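## Task

Remove the grey card from the card stand and leave it lying flat on the table. At the end, every other card must still sit in the pocket it began in, and the stand must be upright with all of its base resting on the table.

## Robot and tools

ROBOT AND FRAME. Two arms, left_arm and right_arm, each ending in a parallel gripper. Everything is in the scene frame. Its origin is at table-top height, halfway between the arms, roughly 5 to 10 cm in from the table's near edge. +x points out over the table, +z up, and left_arm is on the +y side. Arm names do not match image left and right. Measured bases: left_arm at (-0.001, +0.295, -0.006) m, right_arm at (-0.003, -0.317, -0.004) m, both nearly unrotated. The fingers point along the gripper's own +z axis and close along its y axis. end_effector_position (metres) is the spot between the finger pads, under 1 cm behind the tips; end_effector_quat_wxyz is its orientation. Both can be off by a few centimetres, more when the arm reaches far.

execute_actions(actions, cameras). actions is a list of actions. Each action is a table of at most 15 rows, one row per 1/30 s step; a table with fewer rows repeats its last row up to step 15. Every row has exactly 14 numbers in [-1, 1]: left_arm dx, dy, dz, rx, ry, rz, opening, then the same seven for right_arm. The six pose numbers are an offset, not a pose: they are measured along scene axes from that arm's Hand target as it stood when the action began, and every row of one action refers to that same start. The next action starts from the new Hand target, so sending the same offset again moves further. Scale: 1.0 equals 0.6 m or 180 degrees. rx, ry, rz form a single rotation vector, turning about the Hand target's position. opening is absolute: +1 fully open (about 87 mm between pads), +0.5 about 59 to 75 mm, 0 about 31 to 49 mm, -0.5 about 8 to 21 mm, -1 closed. To leave an arm alone, give it six zeros and repeat its current opening; a 0 opening is a real command. cameras lists names (cam_high, cam_low, cam_left_wrist, cam_right_wrist, or "all"); images come only when asked or when actions is empty. An unknown name voids the call.

move(target, speed, blend, opening_speed, blocking, cameras). target is one 14-number row or a list of up to 15 rows, same layout and scale as above; every row is an offset from the Hand targets at the move's start, not from the previous row. The grippers follow straight paths, all finishing together, capped at 10 s. speed is the path's top speed in m/s, 0.002 to 2.9, default 0.25 (turning up to twice that in rad/s); one value or one per row. blend in metres rounds corners at intermediate rows; 0 stops at each. opening_speed (0.2 or more, per second on the -1 to +1 scale) ramps the fingers. blocking=false returns after about 0.5 s while the move keeps running. Paths ignore obstacles and the other arm; fast moves overshoot and hit harder. Do not route a path near an arm's own base, which can whip the elbow round. The result adds a move: line: done, off_target, moving, held or fault, plus limits such as paced (pose clipped) or held (steps withheld). Done means resting within 10 mm and 2 degrees; it says nothing about contact.

wait(seconds) runs the scene 0 to 3600 s without new commands; it returns early if a running move ends. stop() brakes a running move. zoom_image(camera, region) enlarges [x0, y0, x1, y1] pixels (at most 504 by 504) of that camera's latest image; images are 672x504. finished_scene(scene) ends the current scene given its number; make no further call in that reply.

RESULTS. Hand target is the last commanded pose after clipping; the next offsets count from it. The gripper often stops short of it; waiting will not fix this, but a later execute_actions call (even all zeros) requests it again, or you can send the remaining distance. Tool commands shows each gripper's present command. grip_measured reads the finger motor on the command scale; in Joint positions the last number per arm is the same on 0 (closed) to 1 (open). Joint velocities may read within noise. Joint torques follow joint order, positive toward larger angle, with offsets and noise; joints 1 to 3 wrap at ±28 N m. Joint limits (rad): waist -2.618 to 3.054, shoulder 0.000 to 3.142, elbow 0.000 to 3.142 (straight at 2.901), wrist pitch -1.571 to 1.571, wrist yaw -1.571 to 1.571, wrist roll -2.094 to 2.094.

CONTROL QUIRKS. Commanded orientation is clipped each step to within 40 degrees of the measured one. Friction and weight leave the gripper low, short or tilted, and tiny moves may go sideways or not at all, so check position and tilt after each move. An arm blocked by something keeps pushing; command its target back beyond the gripper to relieve it. To hold a part, command an opening about 0.04 below the grip_measured value at first contact (up to 0.11 near the range ends); pads push about 20 N each.

HEAT. Holding loads, stretching out or pushing into an unreachable pose heats motors. MOTOR HOT appears at 75 °C; at 90 °C an OVER-TEMPERATURE FAULT folds that arm away for the rest of the scene; at 100 °C it collapses.

AVOID. Dropping the card or letting go while it moves, knocking cards out of pockets, tipping the stand, anything leaving the table, fast collisions, hard pushes. The bar, spacers under the bases, the plate behind them and the low rail before the table are fixtures with no warning on contact. Never let the grippers, housings or wrist cameras meet, or close one gripper on the other's fingers. Avoid strain on wrist camera cables. Loose objects may occasionally get nudged by an outside push.

Each tool is called after "Emit:" as name(argument=value, ...) on one line, values as JSON.

## Session

Emit:
execute_actions(actions=[])

Scene clock: 0.00 s.
left_arm: end_effector_position=(+0.3865, +0.2596, +0.2617) grip_measured=+1.000 end_effector_quat_wxyz=(+0.570, -0.233, +0.779, -0.119) | right_arm: end_effector_position=(+0.3829, -0.4725, +0.1748) grip_measured=+1.000 end_effector_quat_wxyz=(+0.383, +0.151, +0.867, -0.281)
Joint positions: left_arm=[-0.096 1.156 1.026 -0.206 -0.192 -0.565 1] | right_arm=[-0.163 1.533 1.189 -0.35 0.53 -0.072 1]
Joint velocities: within noise
Joint torques (N m): no reading
Heat: left arm: 32 °C; right arm: 32 °C.
Hand target: left_arm +0.3874, +0.2596, +0.2725; +0.580, -0.232, +0.771, -0.124 | right_arm +0.3860, -0.4728, +0.1860; +0.397, +0.154, +0.860, -0.281
Tool commands: left_gripper/opening=+1.0 right_gripper/opening=+1.0

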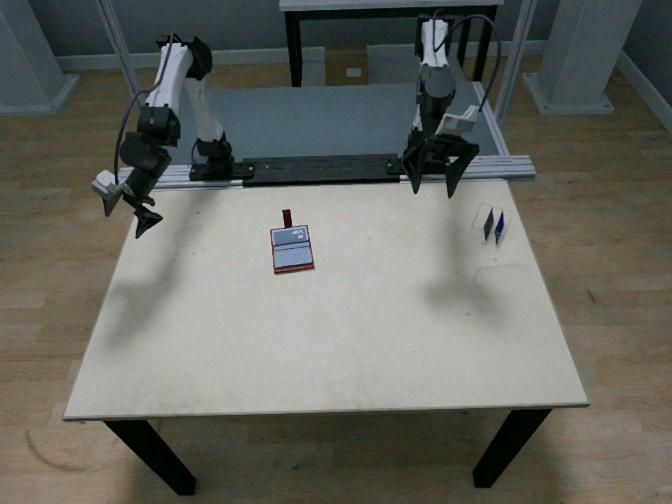

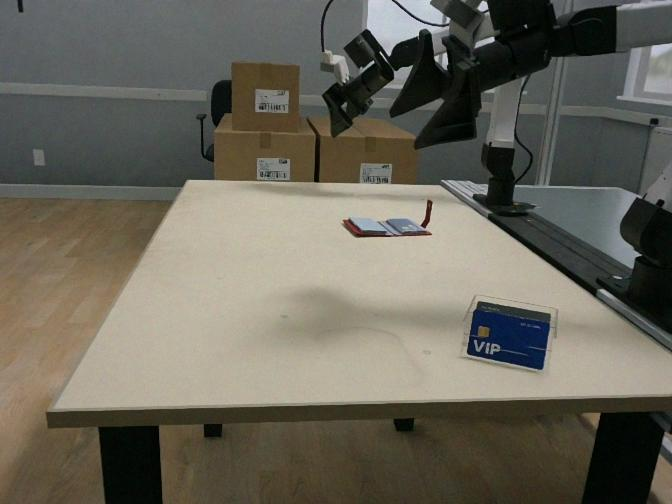

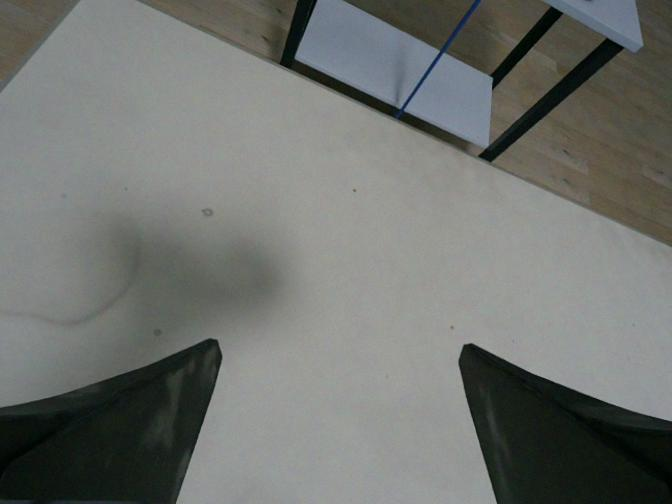

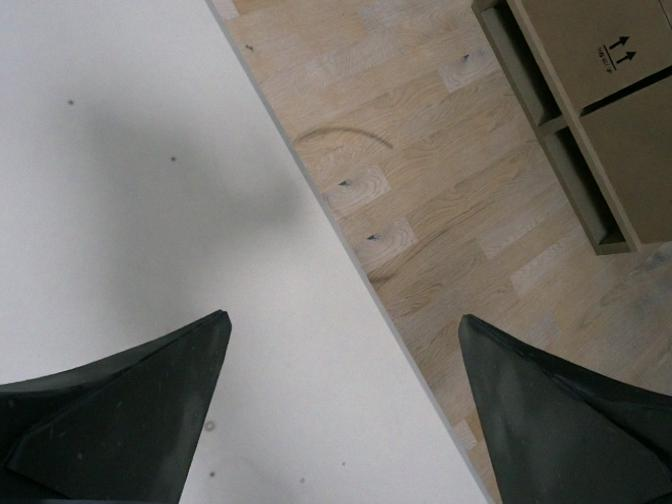

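Emit:
zoom_image(camera="cam_high", region=[450, 180, 550, 280])

Emit:
zoom_image(camera="cam_low", region=[440, 270, 580, 390])

Scaled by 5.040.

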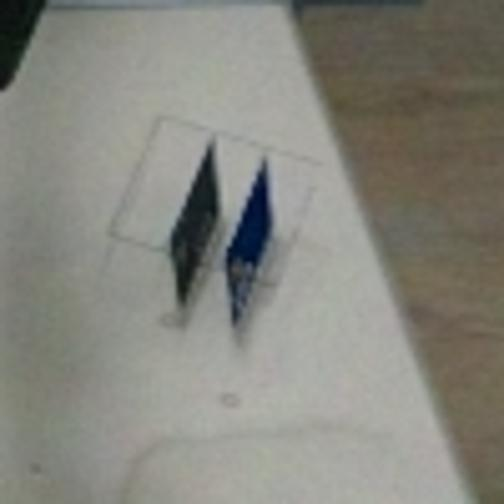

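Scaled by 3.600.

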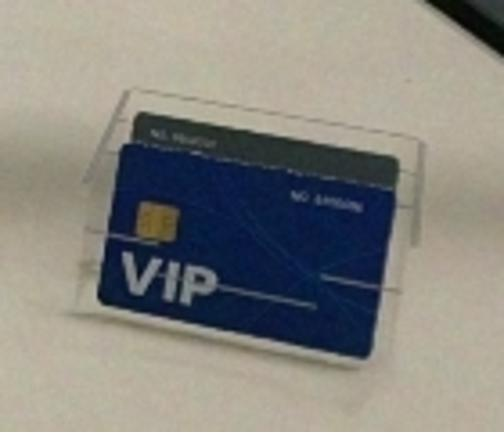

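Emit:
move(target=[-0.129,0.30,-0.037,0.128,0.393,-0.217,1,0,0,0,0,0,0,1], cameras=["cam_left_wrist","cam_high"])

Scene clock: 7.63 s.
left_arm: end_effector_position=(+0.3105, +0.4410, +0.2544) grip_measured=+1.000 end_effector_quat_wxyz=(+0.149, +0.101, +0.980, +0.084) | right_arm: end_effector_position=(+0.3829, -0.4725, +0.1748) grip_measured=+1.000 end_effector_quat_wxyz=(+0.383, +0.151, +0.867, -0.281)
Joint positions: left_arm=[0.39 1.8 2.126 -1.554 -0.014 0.574 1] | right_arm=[-0.163 1.533 1.189 -0.35 0.53 -0.072 1]
Joint torques (N m): left_arm=[-0.68 -8.58 4.9 0.77 0.1 0.06] | right_arm=[0.35 -8.68 8.14 1.52 0.23 0.08]
Heat: left arm: 32 °C; right arm: 34 °C.
Hand target: left_arm +0.3100, +0.4397, +0.2504; +0.001, +0.104, +0.995, +0.000 | right_arm +0.3860, -0.4728, +0.1860; +0.397, +0.154, +0.860, -0.281
Off the commanded pose: left_arm 0.004 m, 20 deg | right_arm 0.012 m, 2 deg.
joint sent to its limit (left arm) — joint 4 (wrist pitch), lower limit. The joint targets are off in orientation, not in position.
move: off_target (left_arm)
cam_left_wrist: T_world_to_cam=[[-0.16044, -0.96302, -0.21643, 0.5283], [-0.90661, 0.05709, 0.41808, 0.18818], [-0.39027, 0.2633, -0.88225, 0.37824]] pos_world=[0.40298, 0.39843, 0.36937]
Images, in order (width x height): cam_high 672x504, cam_left_wrist 672x504.

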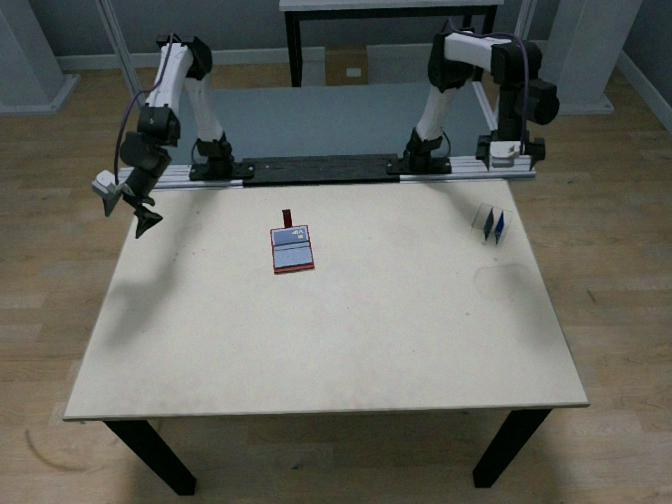

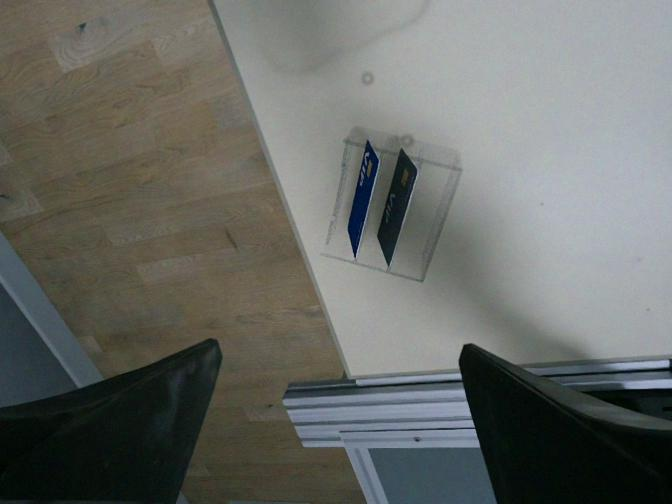

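Emit:
zoom_image(camera="cam_left_wrist", region=[310, 115, 480, 295])

Scaled by 2.800.

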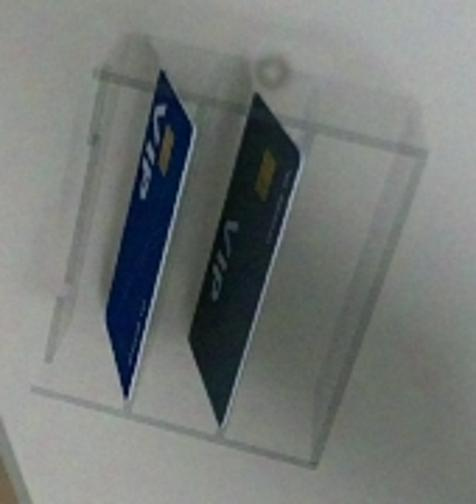

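Emit:
move(target=[-0.047,-0.037,-0.2415,0.096,-0.0275,-0.046,-0.3,0,0,0,0,0,0,1], cameras=["cam_left_wrist","cam_low"])

Scene clock: 16.03 s.
left_arm: end_effector_position=(+0.2780, +0.4177, +0.0952) grip_measured=-0.300 end_effector_quat_wxyz=(+0.003, +0.177, +0.974, +0.140) | right_arm: end_effector_position=(+0.3829, -0.4725, +0.1748) grip_measured=+1.000 end_effector_quat_wxyz=(+0.383, +0.151, +0.867, -0.281)
Joint positions: left_arm=[0.219 1.709 1.333 -1.084 -0.258 0.569 0.35] | right_arm=[-0.163 1.533 1.189 -0.35 0.53 -0.072 1]
Joint torques (N m): left_arm=[-0.64 -13.16 5.19 0.7 -0.02 -0.07] | right_arm=[0.23 -8.7 8.13 1.57 0.25 0.07]
Heat: left arm: 34 °C; right arm: 36 °C.
Hand target: left_arm +0.2819, +0.4173, +0.1055; +0.028, +0.174, +0.972, +0.154 | right_arm +0.3860, -0.4728, +0.1860; +0.397, +0.154, +0.860, -0.281
Off the commanded pose: left_arm 0.011 m, 3 deg | right_arm 0.012 m, 2 deg.
move: off_target (left_arm)
cam_left_wrist: T_world_to_cam=[[-0.33806, -0.89254, -0.29849, 0.49398], [-0.74259, 0.05813, 0.66722, 0.15685], [-0.57816, 0.44721, -0.68244, 0.18769]] pos_world=[0.39199, 0.34784, 0.17088]
Images, in order (width x height): cam_low 672x504, cam_left_wrist 672x504.

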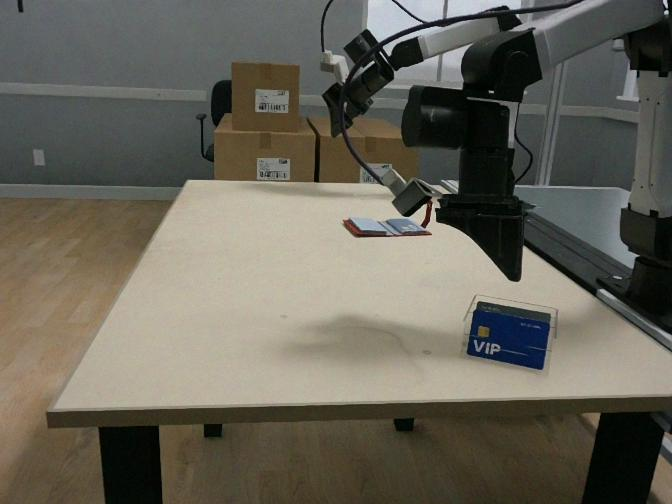

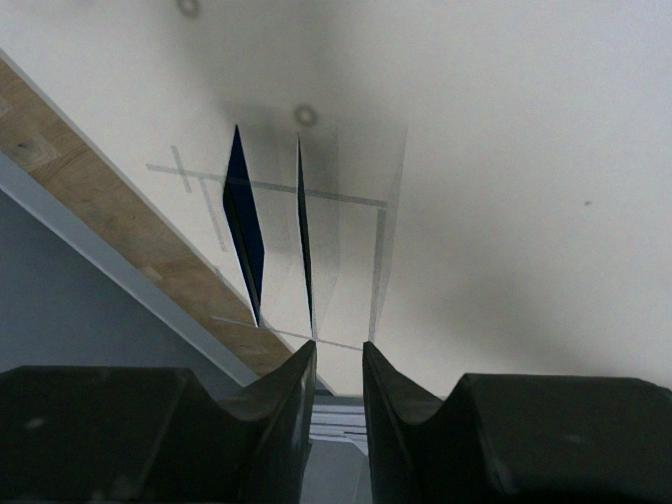

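Emit:
zoom_image(camera="cam_left_wrist", region=[190, 100, 430, 360])

Scaled by 1.938.

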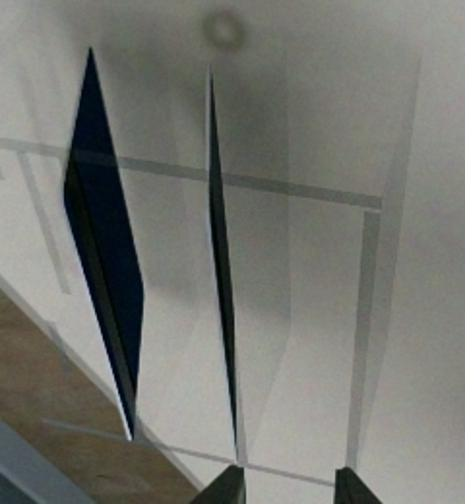

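Emit:
move(target=[0.0,0.0305,-0.0145,0,0,0,-0.3,0,0,0,0,0,0,1], speed=0.1, cameras=["cam_left_wrist"])

Emit:
zoom_image(camera="cam_left_wrist", region=[190, 160, 440, 410])

Scene clock: 19.67 s.
left_arm: end_effector_position=(+0.2791, +0.4333, +0.0908) grip_measured=-0.300 end_effector_quat_wxyz=(+0.010, +0.176, +0.973, +0.147) | right_arm: end_effector_position=(+0.3829, -0.4725, +0.1748) grip_measured=+1.000 end_effector_quat_wxyz=(+0.383, +0.151, +0.867, -0.281)
Joint positions: left_arm=[0.263 1.709 1.314 -1.035 -0.259 0.615 0.35] | right_arm=[-0.163 1.533 1.189 -0.35 0.53 -0.072 1]
Joint torques (N m): left_arm=[0.64 -11.69 5.3 0.8 -0.01 0.09] | right_arm=[0.18 -8.72 8.14 1.55 0.27 0.08]
Heat: left arm: 35 °C; right arm: 37 °C.
Hand target: left_arm +0.2818, +0.4356, +0.0967; +0.028, +0.175, +0.972, +0.154 | right_arm +0.3860, -0.4728, +0.1860; +0.397, +0.154, +0.860, -0.281
Off the commanded pose: left_arm 0.007 m, 2 deg | right_arm 0.012 m, 2 deg.
move: done
cam_left_wrist: T_world_to_cam=[[-0.33317, -0.88962, -0.31235, 0.5055], [-0.75311, 0.05178, 0.65585, 0.16643], [-0.56729, 0.45375, -0.68724, 0.17293]] pos_world=[0.39186, 0.36262, 0.16758]

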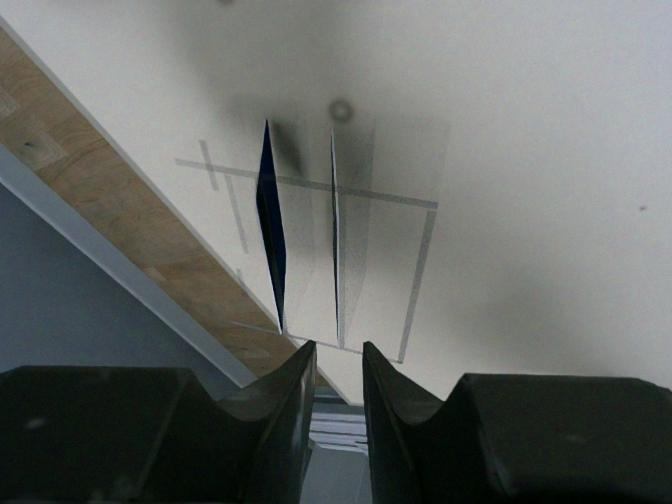

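Scaled by 2.016.

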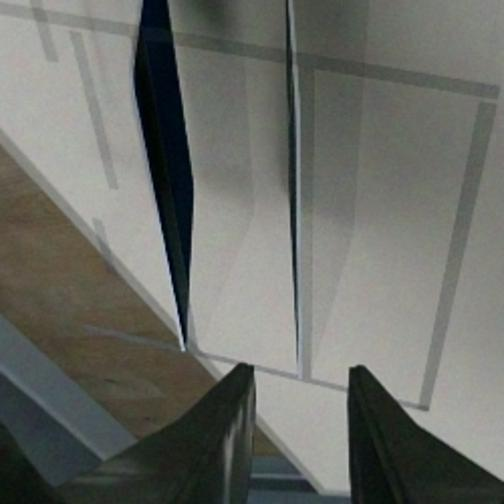

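Emit:
move(target=[0.004,0.020,-0.065,0,0,0,-0.3,0,0,0,0,0,0,1], speed=0.1, cameras=["cam_left_wrist","cam_low"])

Emit:
zoom_image(camera="cam_left_wrist", region=[190, 160, 440, 410])

Emit:
zoom_image(camera="cam_low", region=[420, 230, 580, 390])

Scene clock: 21.90 s.
left_arm: end_effector_position=(+0.2824, +0.4463, +0.0659) grip_measured=-0.300 end_effector_quat_wxyz=(+0.030, +0.173, +0.972, +0.159) | right_arm: end_effector_position=(+0.3829, -0.4725, +0.1748) grip_measured=+1.000 end_effector_quat_wxyz=(+0.383, +0.151, +0.867, -0.281)
Joint positions: left_arm=[0.297 1.709 1.21 -0.875 -0.258 0.651 0.35] | right_arm=[-0.163 1.533 1.189 -0.35 0.53 -0.072 1]
Joint torques (N m): left_arm=[0.7 -6.76 5.2 0.83 0.13 0.06] | right_arm=[0.31 -8.75 8.17 1.57 0.27 0.11]
Heat: left arm: 35 °C; right arm: 37 °C.
Hand target: left_arm +0.2841, +0.4477, +0.0577; +0.028, +0.174, +0.972, +0.154 | right_arm +0.3860, -0.4728, +0.1860; +0.397, +0.154, +0.860, -0.281
Off the commanded pose: left_arm 0.008 m, 1 deg | right_arm 0.012 m, 2 deg.
move: done
cam_left_wrist: T_world_to_cam=[[-0.31875, -0.88404, -0.34187, 0.50579], [-0.78124, 0.0408, 0.6229, 0.19953], [-0.53672, 0.46563, -0.70365, 0.13896]] pos_world=[0.39168, 0.37429, 0.14641]
Images, in order (width x height): cam_low 672x504, cam_left_wrist 672x504.

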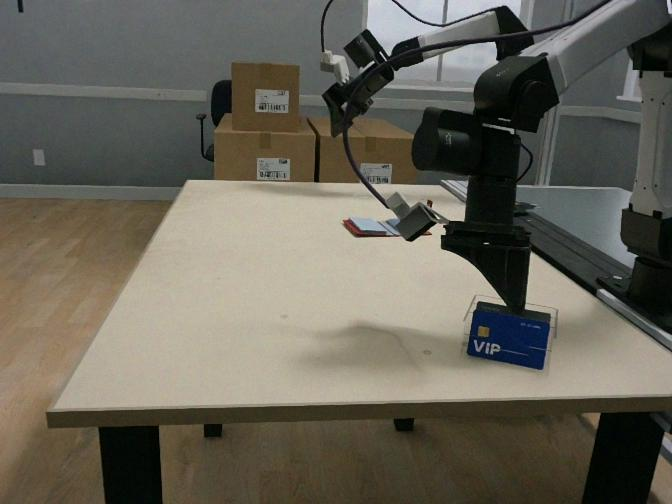

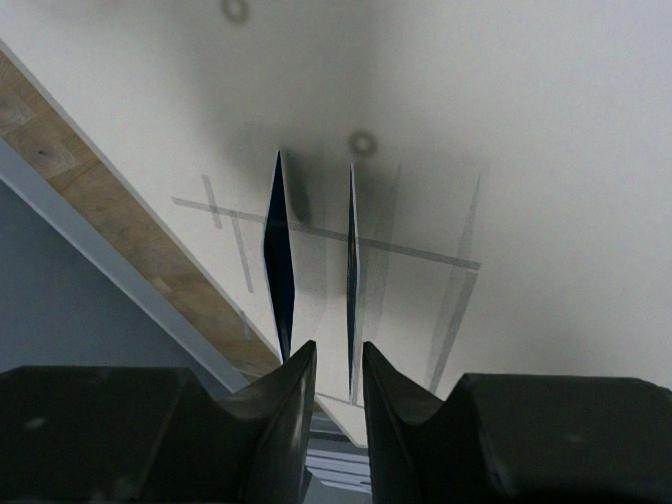

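Scaled by 2.016.

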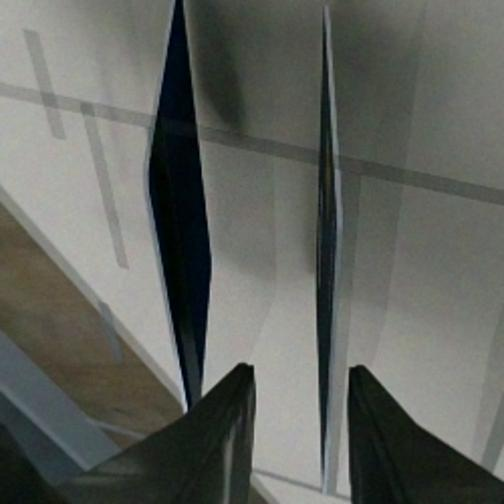

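Scaled by 3.150.

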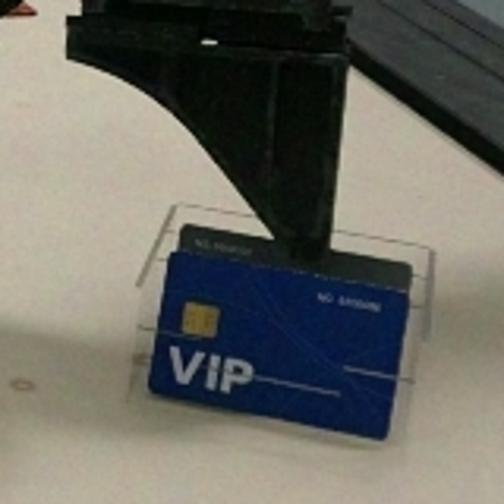

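Emit:
move(target=[-0.002,0,-0.024,0,0,0,-0.3,0,0,0,0,0,0,1], speed=0.08, cameras=["cam_left_wrist","cam_low"])

Emit:
zoom_image(camera="cam_left_wrist", region=[190, 160, 440, 410])

Emit:
zoom_image(camera="cam_low", region=[420, 230, 580, 390])

Scene clock: 23.90 s.
left_arm: end_effector_position=(+0.2813, +0.4460, +0.0497) grip_measured=-0.300 end_effector_quat_wxyz=(+0.027, +0.174, +0.972, +0.157) | right_arm: end_effector_position=(+0.3829, -0.4725, +0.1748) grip_measured=+1.000 end_effector_quat_wxyz=(+0.383, +0.151, +0.867, -0.281)
Joint positions: left_arm=[0.297 1.728 1.164 -0.817 -0.258 0.652 0.35] | right_arm=[-0.163 1.533 1.189 -0.35 0.53 -0.072 1]
Joint torques (N m): left_arm=[0.66 -7.6 5.27 0.86 0.13 0.1] | right_arm=[0.21 -8.75 8.09 1.54 0.26 0.09]
Heat: left arm: 35 °C; right arm: 37 °C.
Hand target: left_arm +0.2830, +0.4477, +0.0433; +0.028, +0.174, +0.972, +0.154 | right_arm +0.3860, -0.4728, +0.1860; +0.397, +0.154, +0.860, -0.281
Off the commanded pose: left_arm 0.007 m, 0 deg | right_arm 0.012 m, 2 deg.
move: done
cam_left_wrist: T_world_to_cam=[[-0.32175, -0.88426, -0.33847, 0.50037], [-0.77764, 0.04286, 0.62725, 0.20673], [-0.54015, 0.46502, -0.70142, 0.12819]] pos_world=[0.39099, 0.37399, 0.1296]
Images, in order (width x height): cam_low 672x504, cam_left_wrist 672x504.

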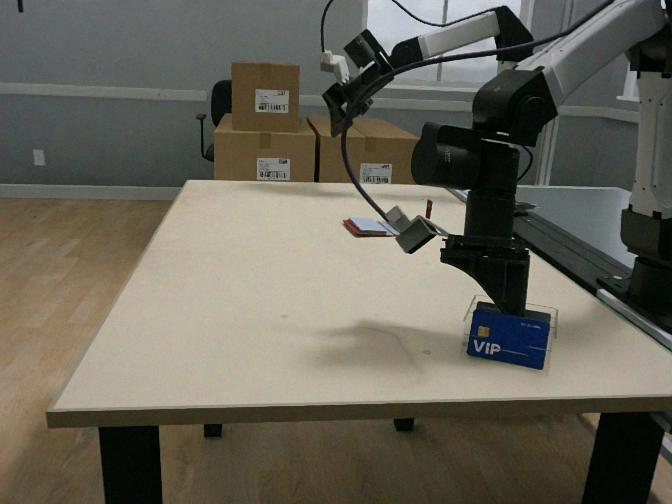

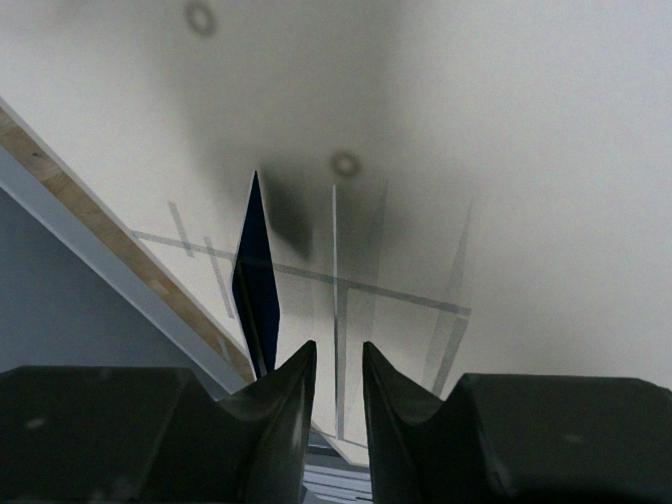

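Scaled by 2.016.

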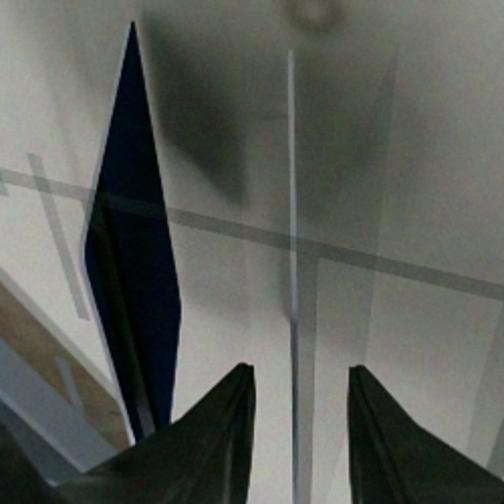

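Scaled by 3.150.

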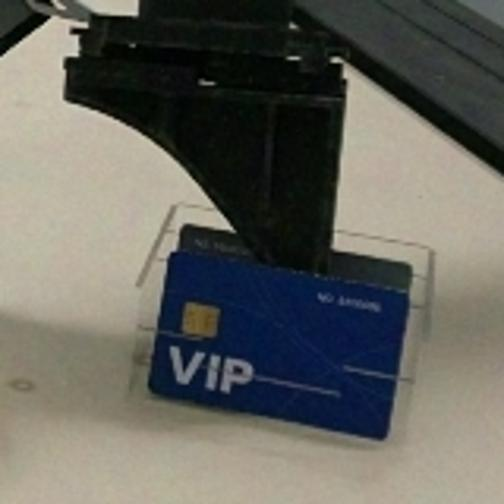

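Emit:
move(target=[0,0,0,0,0,0,-1,0,0,0,0,0,0,1], opening_speed=0.6, cameras=["cam_left_wrist"])

Emit:
zoom_image(camera="cam_left_wrist", region=[190, 160, 440, 410])

Scene clock: 26.00 s.
left_arm: end_effector_position=(+0.2815, +0.4457, +0.0495) grip_measured=-0.559 end_effector_quat_wxyz=(+0.028, +0.174, +0.972, +0.157) | right_arm: end_effector_position=(+0.3829, -0.4725, +0.1748) grip_measured=+1.000 end_effector_quat_wxyz=(+0.383, +0.151, +0.867, -0.281)
Joint positions: left_arm=[0.297 1.728 1.164 -0.816 -0.256 0.653 0.22] | right_arm=[-0.163 1.533 1.189 -0.35 0.53 -0.072 1]
Joint torques (N m): left_arm=[0.8 -7.58 5.19 0.85 0.13 0.08] | right_arm=[0.17 -8.73 8.2 1.57 0.28 0.09]
Heat: left arm: 35 °C; right arm: 38 °C.
Hand target: left_arm +0.2829, +0.4477, +0.0433; +0.028, +0.174, +0.972, +0.154 | right_arm +0.3860, -0.4728, +0.1860; +0.397, +0.154, +0.860, -0.281
Off the commanded pose: left_arm 0.007 m, 0 deg | right_arm 0.012 m, 2 deg.
move: done
cam_left_wrist: T_world_to_cam=[[-0.32251, -0.88445, -0.33726, 0.50044], [-0.77796, 0.0447, 0.62672, 0.20617], [-0.53923, 0.46449, -0.70248, 0.12833]] pos_world=[0.39099, 0.37379, 0.12971]

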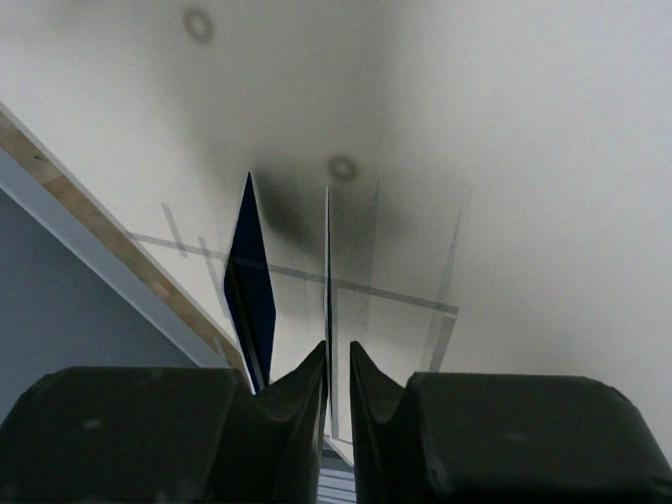

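Scaled by 2.016.

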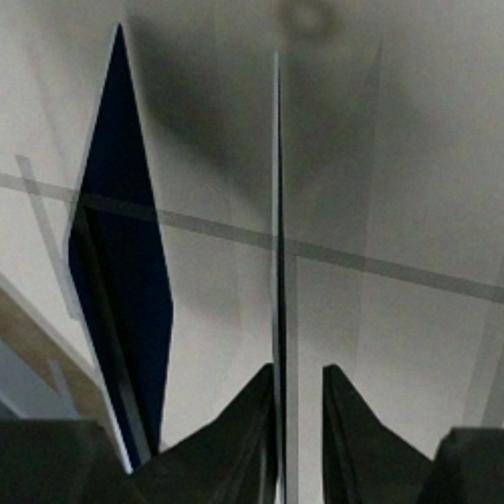

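Emit:
move(target=[[0,0,0,0,0,0,-0.3,0,0,0,0,0,0,1],[0,-0.002,0.023,0,0,0,-0.3,0,0,0,0,0,0,1]], opening_speed=0.6, speed=0.08, cameras=["cam_left_wrist","cam_low"])

Emit:
zoom_image(camera="cam_left_wrist", region=[190, 160, 440, 410])

Emit:
zoom_image(camera="cam_low", region=[450, 270, 570, 390])

Scene clock: 33.03 s.
left_arm: end_effector_position=(+0.2757, +0.4441, +0.0493) grip_measured=-0.300 end_effector_quat_wxyz=(+0.017, +0.176, +0.973, +0.151) | right_arm: end_effector_position=(+0.3829, -0.4725, +0.1748) grip_measured=+1.000 end_effector_quat_wxyz=(+0.383, +0.151, +0.867, -0.281)
Joint positions: left_arm=[0.297 1.728 1.164 -0.842 -0.256 0.653 0.35] | right_arm=[-0.163 1.533 1.189 -0.35 0.53 -0.072 1]
Joint torques (N m): left_arm=[0.51 -9.39 8.23 0.53 0.12 0.03] | right_arm=[0.23 -8.73 8.2 1.55 0.26 0.07]
Heat: left arm: 36 °C; right arm: 38 °C.
Hand target: left_arm +0.2830, +0.4465, +0.0571; +0.028, +0.174, +0.972, +0.154 | right_arm +0.3860, -0.4728, +0.1860; +0.397, +0.154, +0.860, -0.281
Off the commanded pose: left_arm 0.011 m, 1 deg | right_arm 0.012 m, 2 deg.
move: off_target (left_arm)
cam_left_wrist: T_world_to_cam=[[-0.33047, -0.88672, -0.32329, 0.49954], [-0.76254, 0.04899, 0.64509, 0.1949], [-0.55618, 0.4597, -0.69235, 0.13204]] pos_world=[0.38713, 0.37271, 0.12719]
Images, in order (width x height): cam_low 672x504, cam_left_wrist 672x504.

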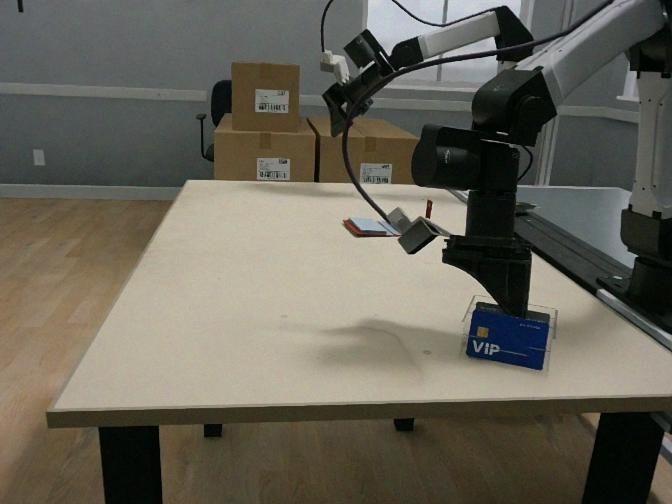

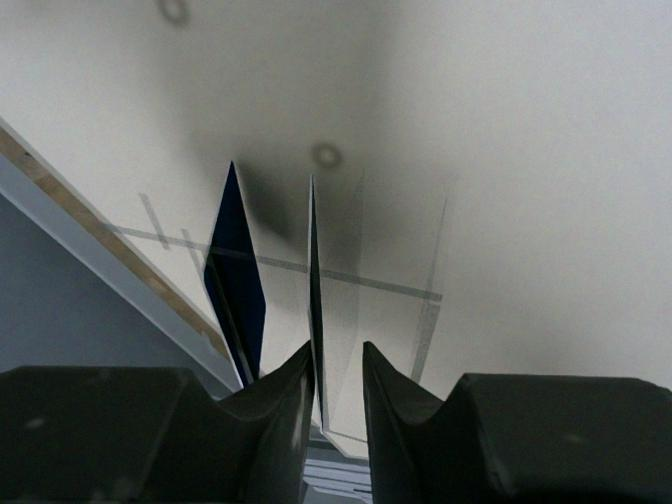

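Scaled by 2.016.

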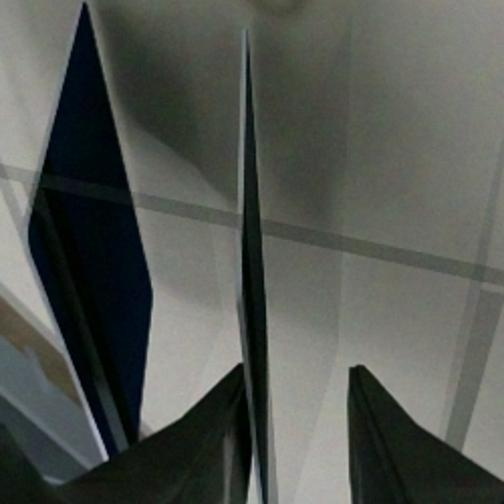

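Scaled by 4.200.

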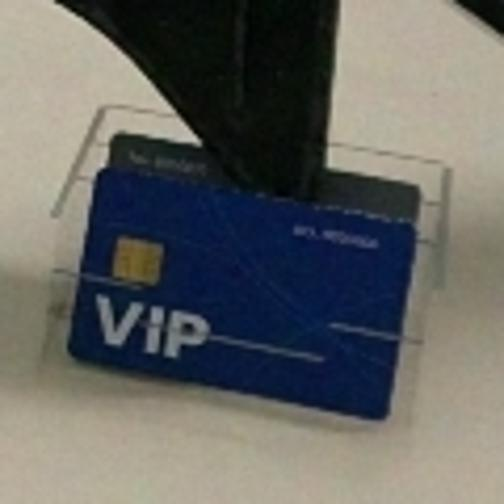

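Emit:
move(target=[0,-0.006,0.03,0,0,0,-0.3,0,0,0,0,0,0,1], speed=0.08, cameras=["cam_left_wrist"])

Emit:
zoom_image(camera="cam_left_wrist", region=[190, 160, 440, 410])

Scene clock: 34.63 s.
left_arm: end_effector_position=(+0.2744, +0.4437, +0.0616) grip_measured=-0.300 end_effector_quat_wxyz=(+0.007, +0.177, +0.973, +0.147) | right_arm: end_effector_position=(+0.3829, -0.4725, +0.1748) grip_measured=+1.000 end_effector_quat_wxyz=(+0.383, +0.151, +0.867, -0.281)
Joint positions: left_arm=[0.297 1.728 1.215 -0.914 -0.256 0.652 0.35] | right_arm=[-0.163 1.533 1.189 -0.35 0.53 -0.072 1]
Joint torques (N m): left_arm=[-0.64 -11.45 7.84 0.41 0.01 -0.08] | right_arm=[0.23 -8.65 8.16 1.52 0.26 0.11]
Heat: left arm: 36 °C; right arm: 39 °C.
Hand target: left_arm +0.2830, +0.4429, +0.0751; +0.028, +0.174, +0.972, +0.154 | right_arm +0.3860, -0.4728, +0.1860; +0.397, +0.154, +0.860, -0.281
Off the commanded pose: left_arm 0.016 m, 2 deg | right_arm 0.012 m, 2 deg.
move: off_target (left_arm)
cam_left_wrist: T_world_to_cam=[[-0.33657, -0.8887, -0.31133, 0.5046], [-0.7492, 0.05244, 0.66026, 0.17984], [-0.57045, 0.45547, -0.68347, 0.14532]] pos_world=[0.38747, 0.37282, 0.13767]

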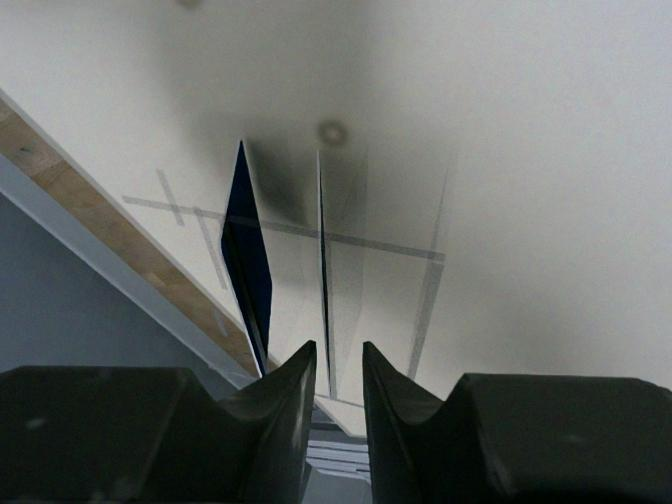

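Scaled by 2.016.

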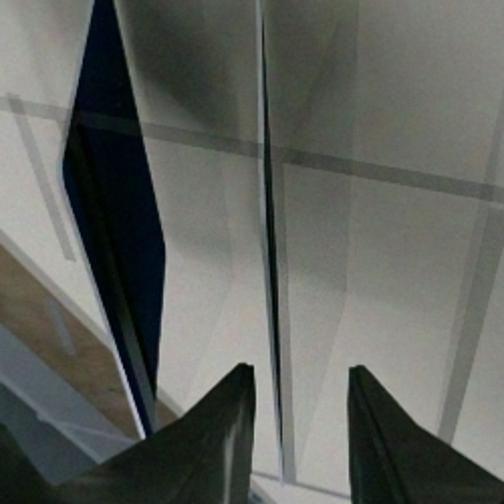

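Emit:
move(target=[0,0,0,0,0,0,-1,0,0,0,0,0,0,1], opening_speed=0.6, cameras=["cam_left_wrist","cam_low"])

Emit:
zoom_image(camera="cam_left_wrist", region=[190, 160, 440, 410])

Emit:
zoom_image(camera="cam_low", region=[450, 270, 570, 390])

Scene clock: 36.97 s.
left_arm: end_effector_position=(+0.2752, +0.4439, +0.0624) grip_measured=-0.707 end_effector_quat_wxyz=(+0.008, +0.177, +0.973, +0.147) | right_arm: end_effector_position=(+0.3829, -0.4725, +0.1748) grip_measured=+1.000 end_effector_quat_wxyz=(+0.383, +0.151, +0.867, -0.281)
Joint positions: left_arm=[0.297 1.728 1.218 -0.915 -0.256 0.652 0.146] | right_arm=[-0.163 1.533 1.189 -0.35 0.53 -0.072 1]
Joint torques (N m): left_arm=[-0.46 -11.49 7.9 0.45 0.05 -0.05] | right_arm=[0.16 -8.75 8.16 1.57 0.28 0.08]
Heat: left arm: 36 °C; right arm: 39 °C.
Hand target: left_arm +0.2830, +0.4429, +0.0751; +0.028, +0.174, +0.972, +0.154 | right_arm +0.3860, -0.4728, +0.1860; +0.397, +0.154, +0.860, -0.281
Off the commanded pose: left_arm 0.015 m, 2 deg | right_arm 0.012 m, 2 deg.
move: done
cam_left_wrist: T_world_to_cam=[[-0.33594, -0.88848, -0.31264, 0.50502], [-0.75065, 0.05207, 0.65864, 0.18061], [-0.56891, 0.45595, -0.68443, 0.14559]] pos_world=[0.38806, 0.37291, 0.13858]
Images, in order (width x height): cam_low 672x504, cam_left_wrist 672x504.

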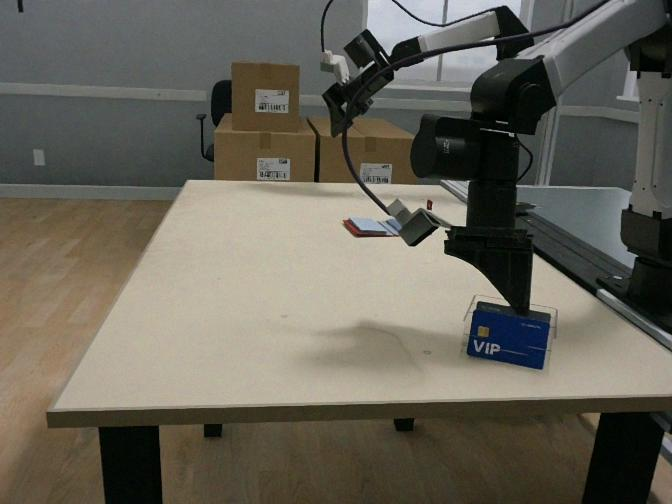

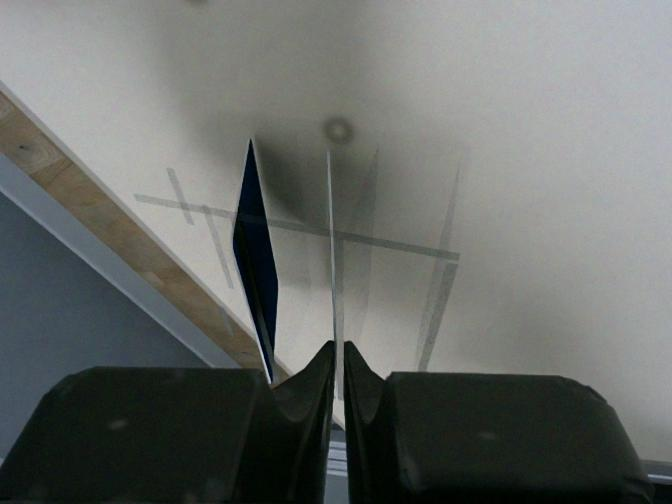

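Scaled by 2.016.

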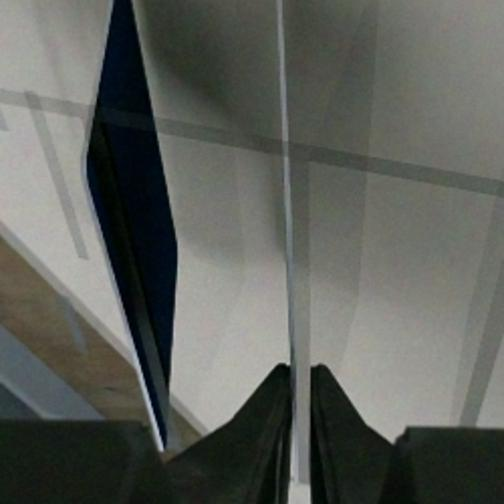

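Scaled by 4.200.

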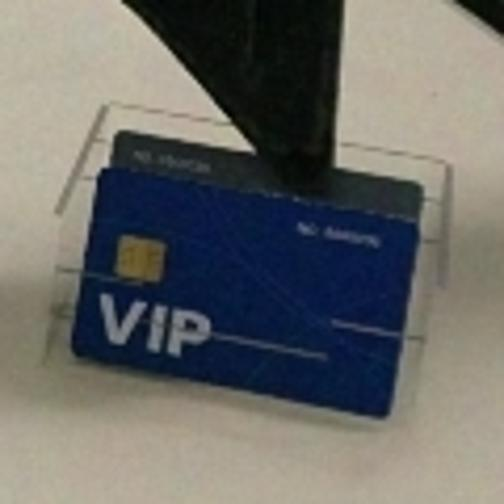

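Emit:
move(target=[[0,0,0,0,0,0,-0.35,0,0,0,0,0,0,1],[0.004,0,0.014,0,0,0,-0.35,0,0,0,0,0,0,1]], opening_speed=0.8, speed=0.08, cameras=["cam_left_wrist"])

Emit:
zoom_image(camera="cam_left_wrist", region=[190, 160, 440, 410])

Scene clock: 42.90 s.
left_arm: end_effector_position=(+0.2769, +0.4443, +0.0705) grip_measured=-0.350 end_effector_quat_wxyz=(+0.008, +0.177, +0.973, +0.147) | right_arm: end_effector_position=(+0.3829, -0.4725, +0.1748) grip_measured=+1.000 end_effector_quat_wxyz=(+0.383, +0.151, +0.867, -0.281)
Joint positions: left_arm=[0.297 1.728 1.252 -0.95 -0.256 0.651 0.325] | right_arm=[-0.163 1.533 1.189 -0.35 0.53 -0.072 1]
Joint torques (N m): left_arm=[-0.83 -11.22 8.34 0.44 0.09 -0.08] | right_arm=[0.17 -8.76 8.13 1.55 0.28 0.1]
Heat: left arm: 38 °C; right arm: 39 °C.
Hand target: left_arm +0.2854, +0.4429, +0.0836; +0.028, +0.174, +0.972, +0.154 | right_arm +0.3860, -0.4728, +0.1860; +0.397, +0.154, +0.860, -0.281
Off the commanded pose: left_arm 0.016 m, 2 deg | right_arm 0.012 m, 2 deg.
move: off_target (left_arm)
cam_left_wrist: T_world_to_cam=[[-0.33519, -0.88897, -0.31207, 0.5085], [-0.75021, 0.05147, 0.65919, 0.17658], [-0.56994, 0.45507, -0.68417, 0.15257]] pos_world=[0.38987, 0.37352, 0.14667]

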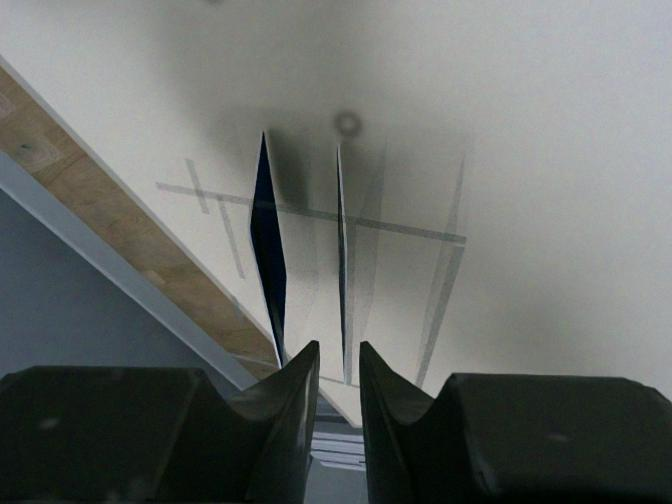

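Scaled by 2.016.

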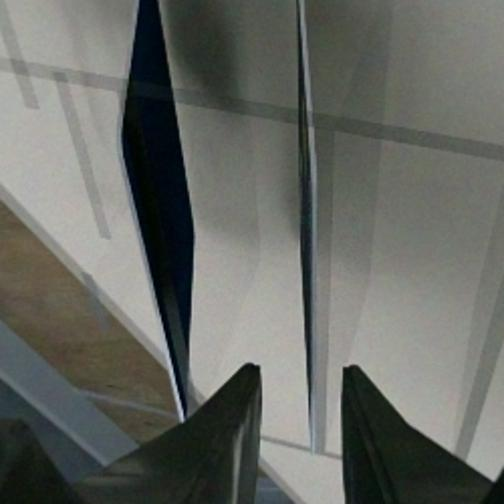

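Emit:
move(target=[0,0,0,0,0,0,-1,0,0,0,0,0,0,1], opening_speed=0.6, cameras=["cam_left_wrist","cam_low"])

Emit:
zoom_image(camera="cam_left_wrist", region=[190, 160, 440, 410])

Emit:
zoom_image(camera="cam_low", region=[450, 270, 570, 390])

Scene clock: 44.77 s.
left_arm: end_effector_position=(+0.2766, +0.4443, +0.0705) grip_measured=-0.991 end_effector_quat_wxyz=(+0.007, +0.177, +0.973, +0.147) | right_arm: end_effector_position=(+0.3829, -0.4725, +0.1748) grip_measured=+1.000 end_effector_quat_wxyz=(+0.383, +0.151, +0.867, -0.281)
Joint positions: left_arm=[0.297 1.728 1.252 -0.951 -0.256 0.651 0.005] | right_arm=[-0.163 1.533 1.189 -0.35 0.53 -0.072 1]
Joint torques (N m): left_arm=[-0.77 -11.04 8.05 0.47 0.02 -0.09] | right_arm=[0.2 -8.73 8.17 1.53 0.24 0.09]
Heat: left arm: 38 °C; right arm: 39 °C.
Hand target: left_arm +0.2854, +0.4429, +0.0836; +0.028, +0.174, +0.972, +0.154 | right_arm +0.3860, -0.4728, +0.1860; +0.397, +0.154, +0.860, -0.281
Off the commanded pose: left_arm 0.016 m, 2 deg | right_arm 0.012 m, 2 deg.
move: done
cam_left_wrist: T_world_to_cam=[[-0.33555, -0.88906, -0.31141, 0.50848], [-0.74953, 0.05173, 0.65994, 0.17602], [-0.57062, 0.45485, -0.68374, 0.15268]] pos_world=[0.38967, 0.37352, 0.14657]
Images, in order (width x height): cam_low 672x504, cam_left_wrist 672x504.

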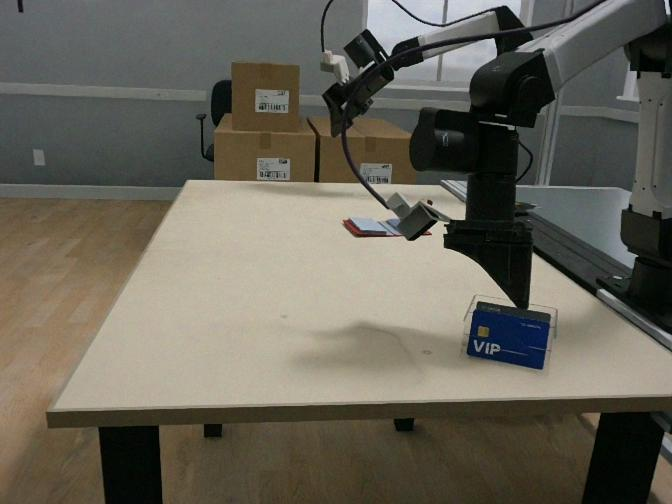

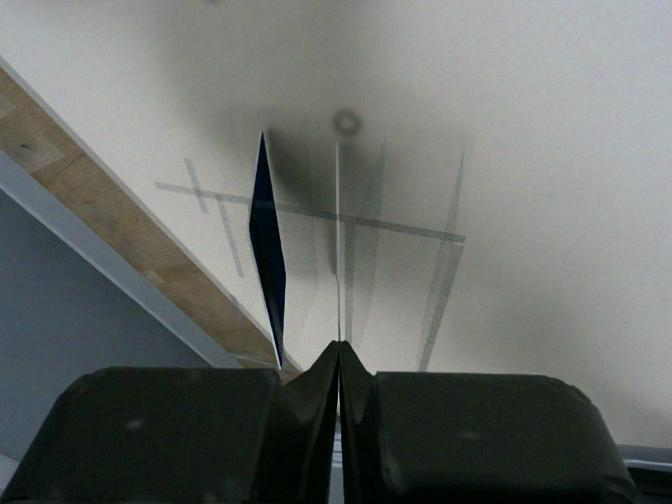

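Scaled by 2.016.

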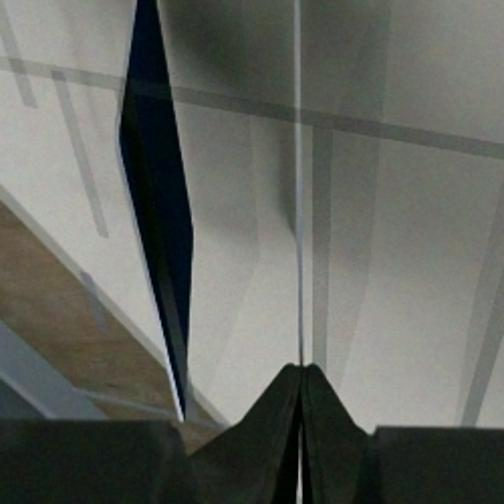

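Scaled by 4.200.

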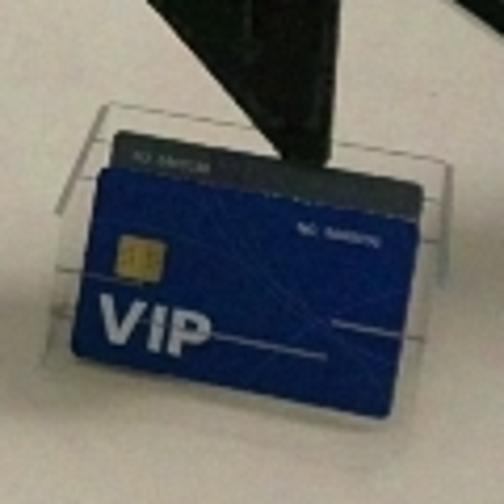

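Emit:
move(target=[-0.012,-0.043,0.15,0,0,0,-1,0,0,0,0,0,0,1], speed=0.12, cameras=["cam_left_wrist","cam_low"])

Scene clock: 47.03 s.
left_arm: end_effector_position=(+0.2754, +0.4179, +0.1574) grip_measured=-0.998 end_effector_quat_wxyz=(+0.006, +0.179, +0.974, +0.142) | right_arm: end_effector_position=(+0.3829, -0.4725, +0.1748) grip_measured=+1.000 end_effector_quat_wxyz=(+0.383, +0.151, +0.867, -0.281)
Joint positions: left_arm=[0.221 1.69 1.559 -1.322 -0.258 0.574 0.001] | right_arm=[-0.163 1.533 1.189 -0.35 0.53 -0.072 1]
Joint torques (N m): left_arm=[-0.5 -11.89 8.08 0.39 -0.07 -0.13] | right_arm=[0.16 -8.84 8.18 1.54 0.24 0.09]
Heat: left arm: 38 °C; right arm: 40 °C.
Hand target: left_arm +0.2782, +0.4171, +0.1736; +0.028, +0.174, +0.972, +0.154 | right_arm +0.3860, -0.4728, +0.1860; +0.397, +0.154, +0.860, -0.281
Off the commanded pose: left_arm 0.016 m, 3 deg | right_arm 0.012 m, 2 deg.
move: off_target (left_arm)
cam_left_wrist: T_world_to_cam=[[-0.33968, -0.89081, -0.30178, 0.51198], [-0.74586, 0.05966, 0.66343, 0.11427], [-0.57299, 0.45044, -0.68468, 0.22607]] pos_world=[0.38867, 0.34743, 0.23349]
Images, in order (width x height): cam_low 672x504, cam_left_wrist 672x504.

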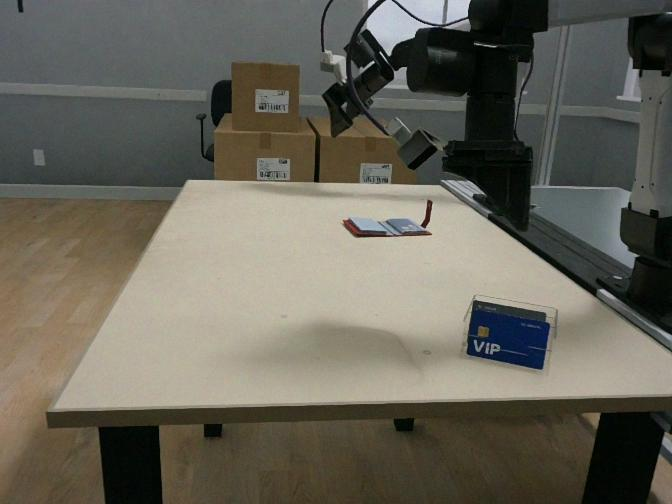

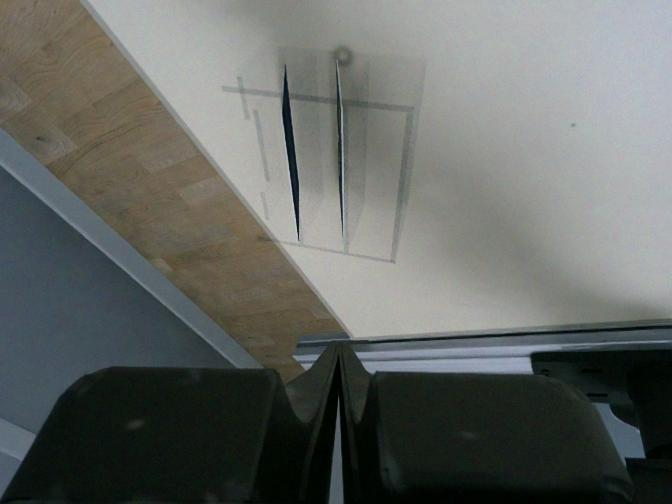

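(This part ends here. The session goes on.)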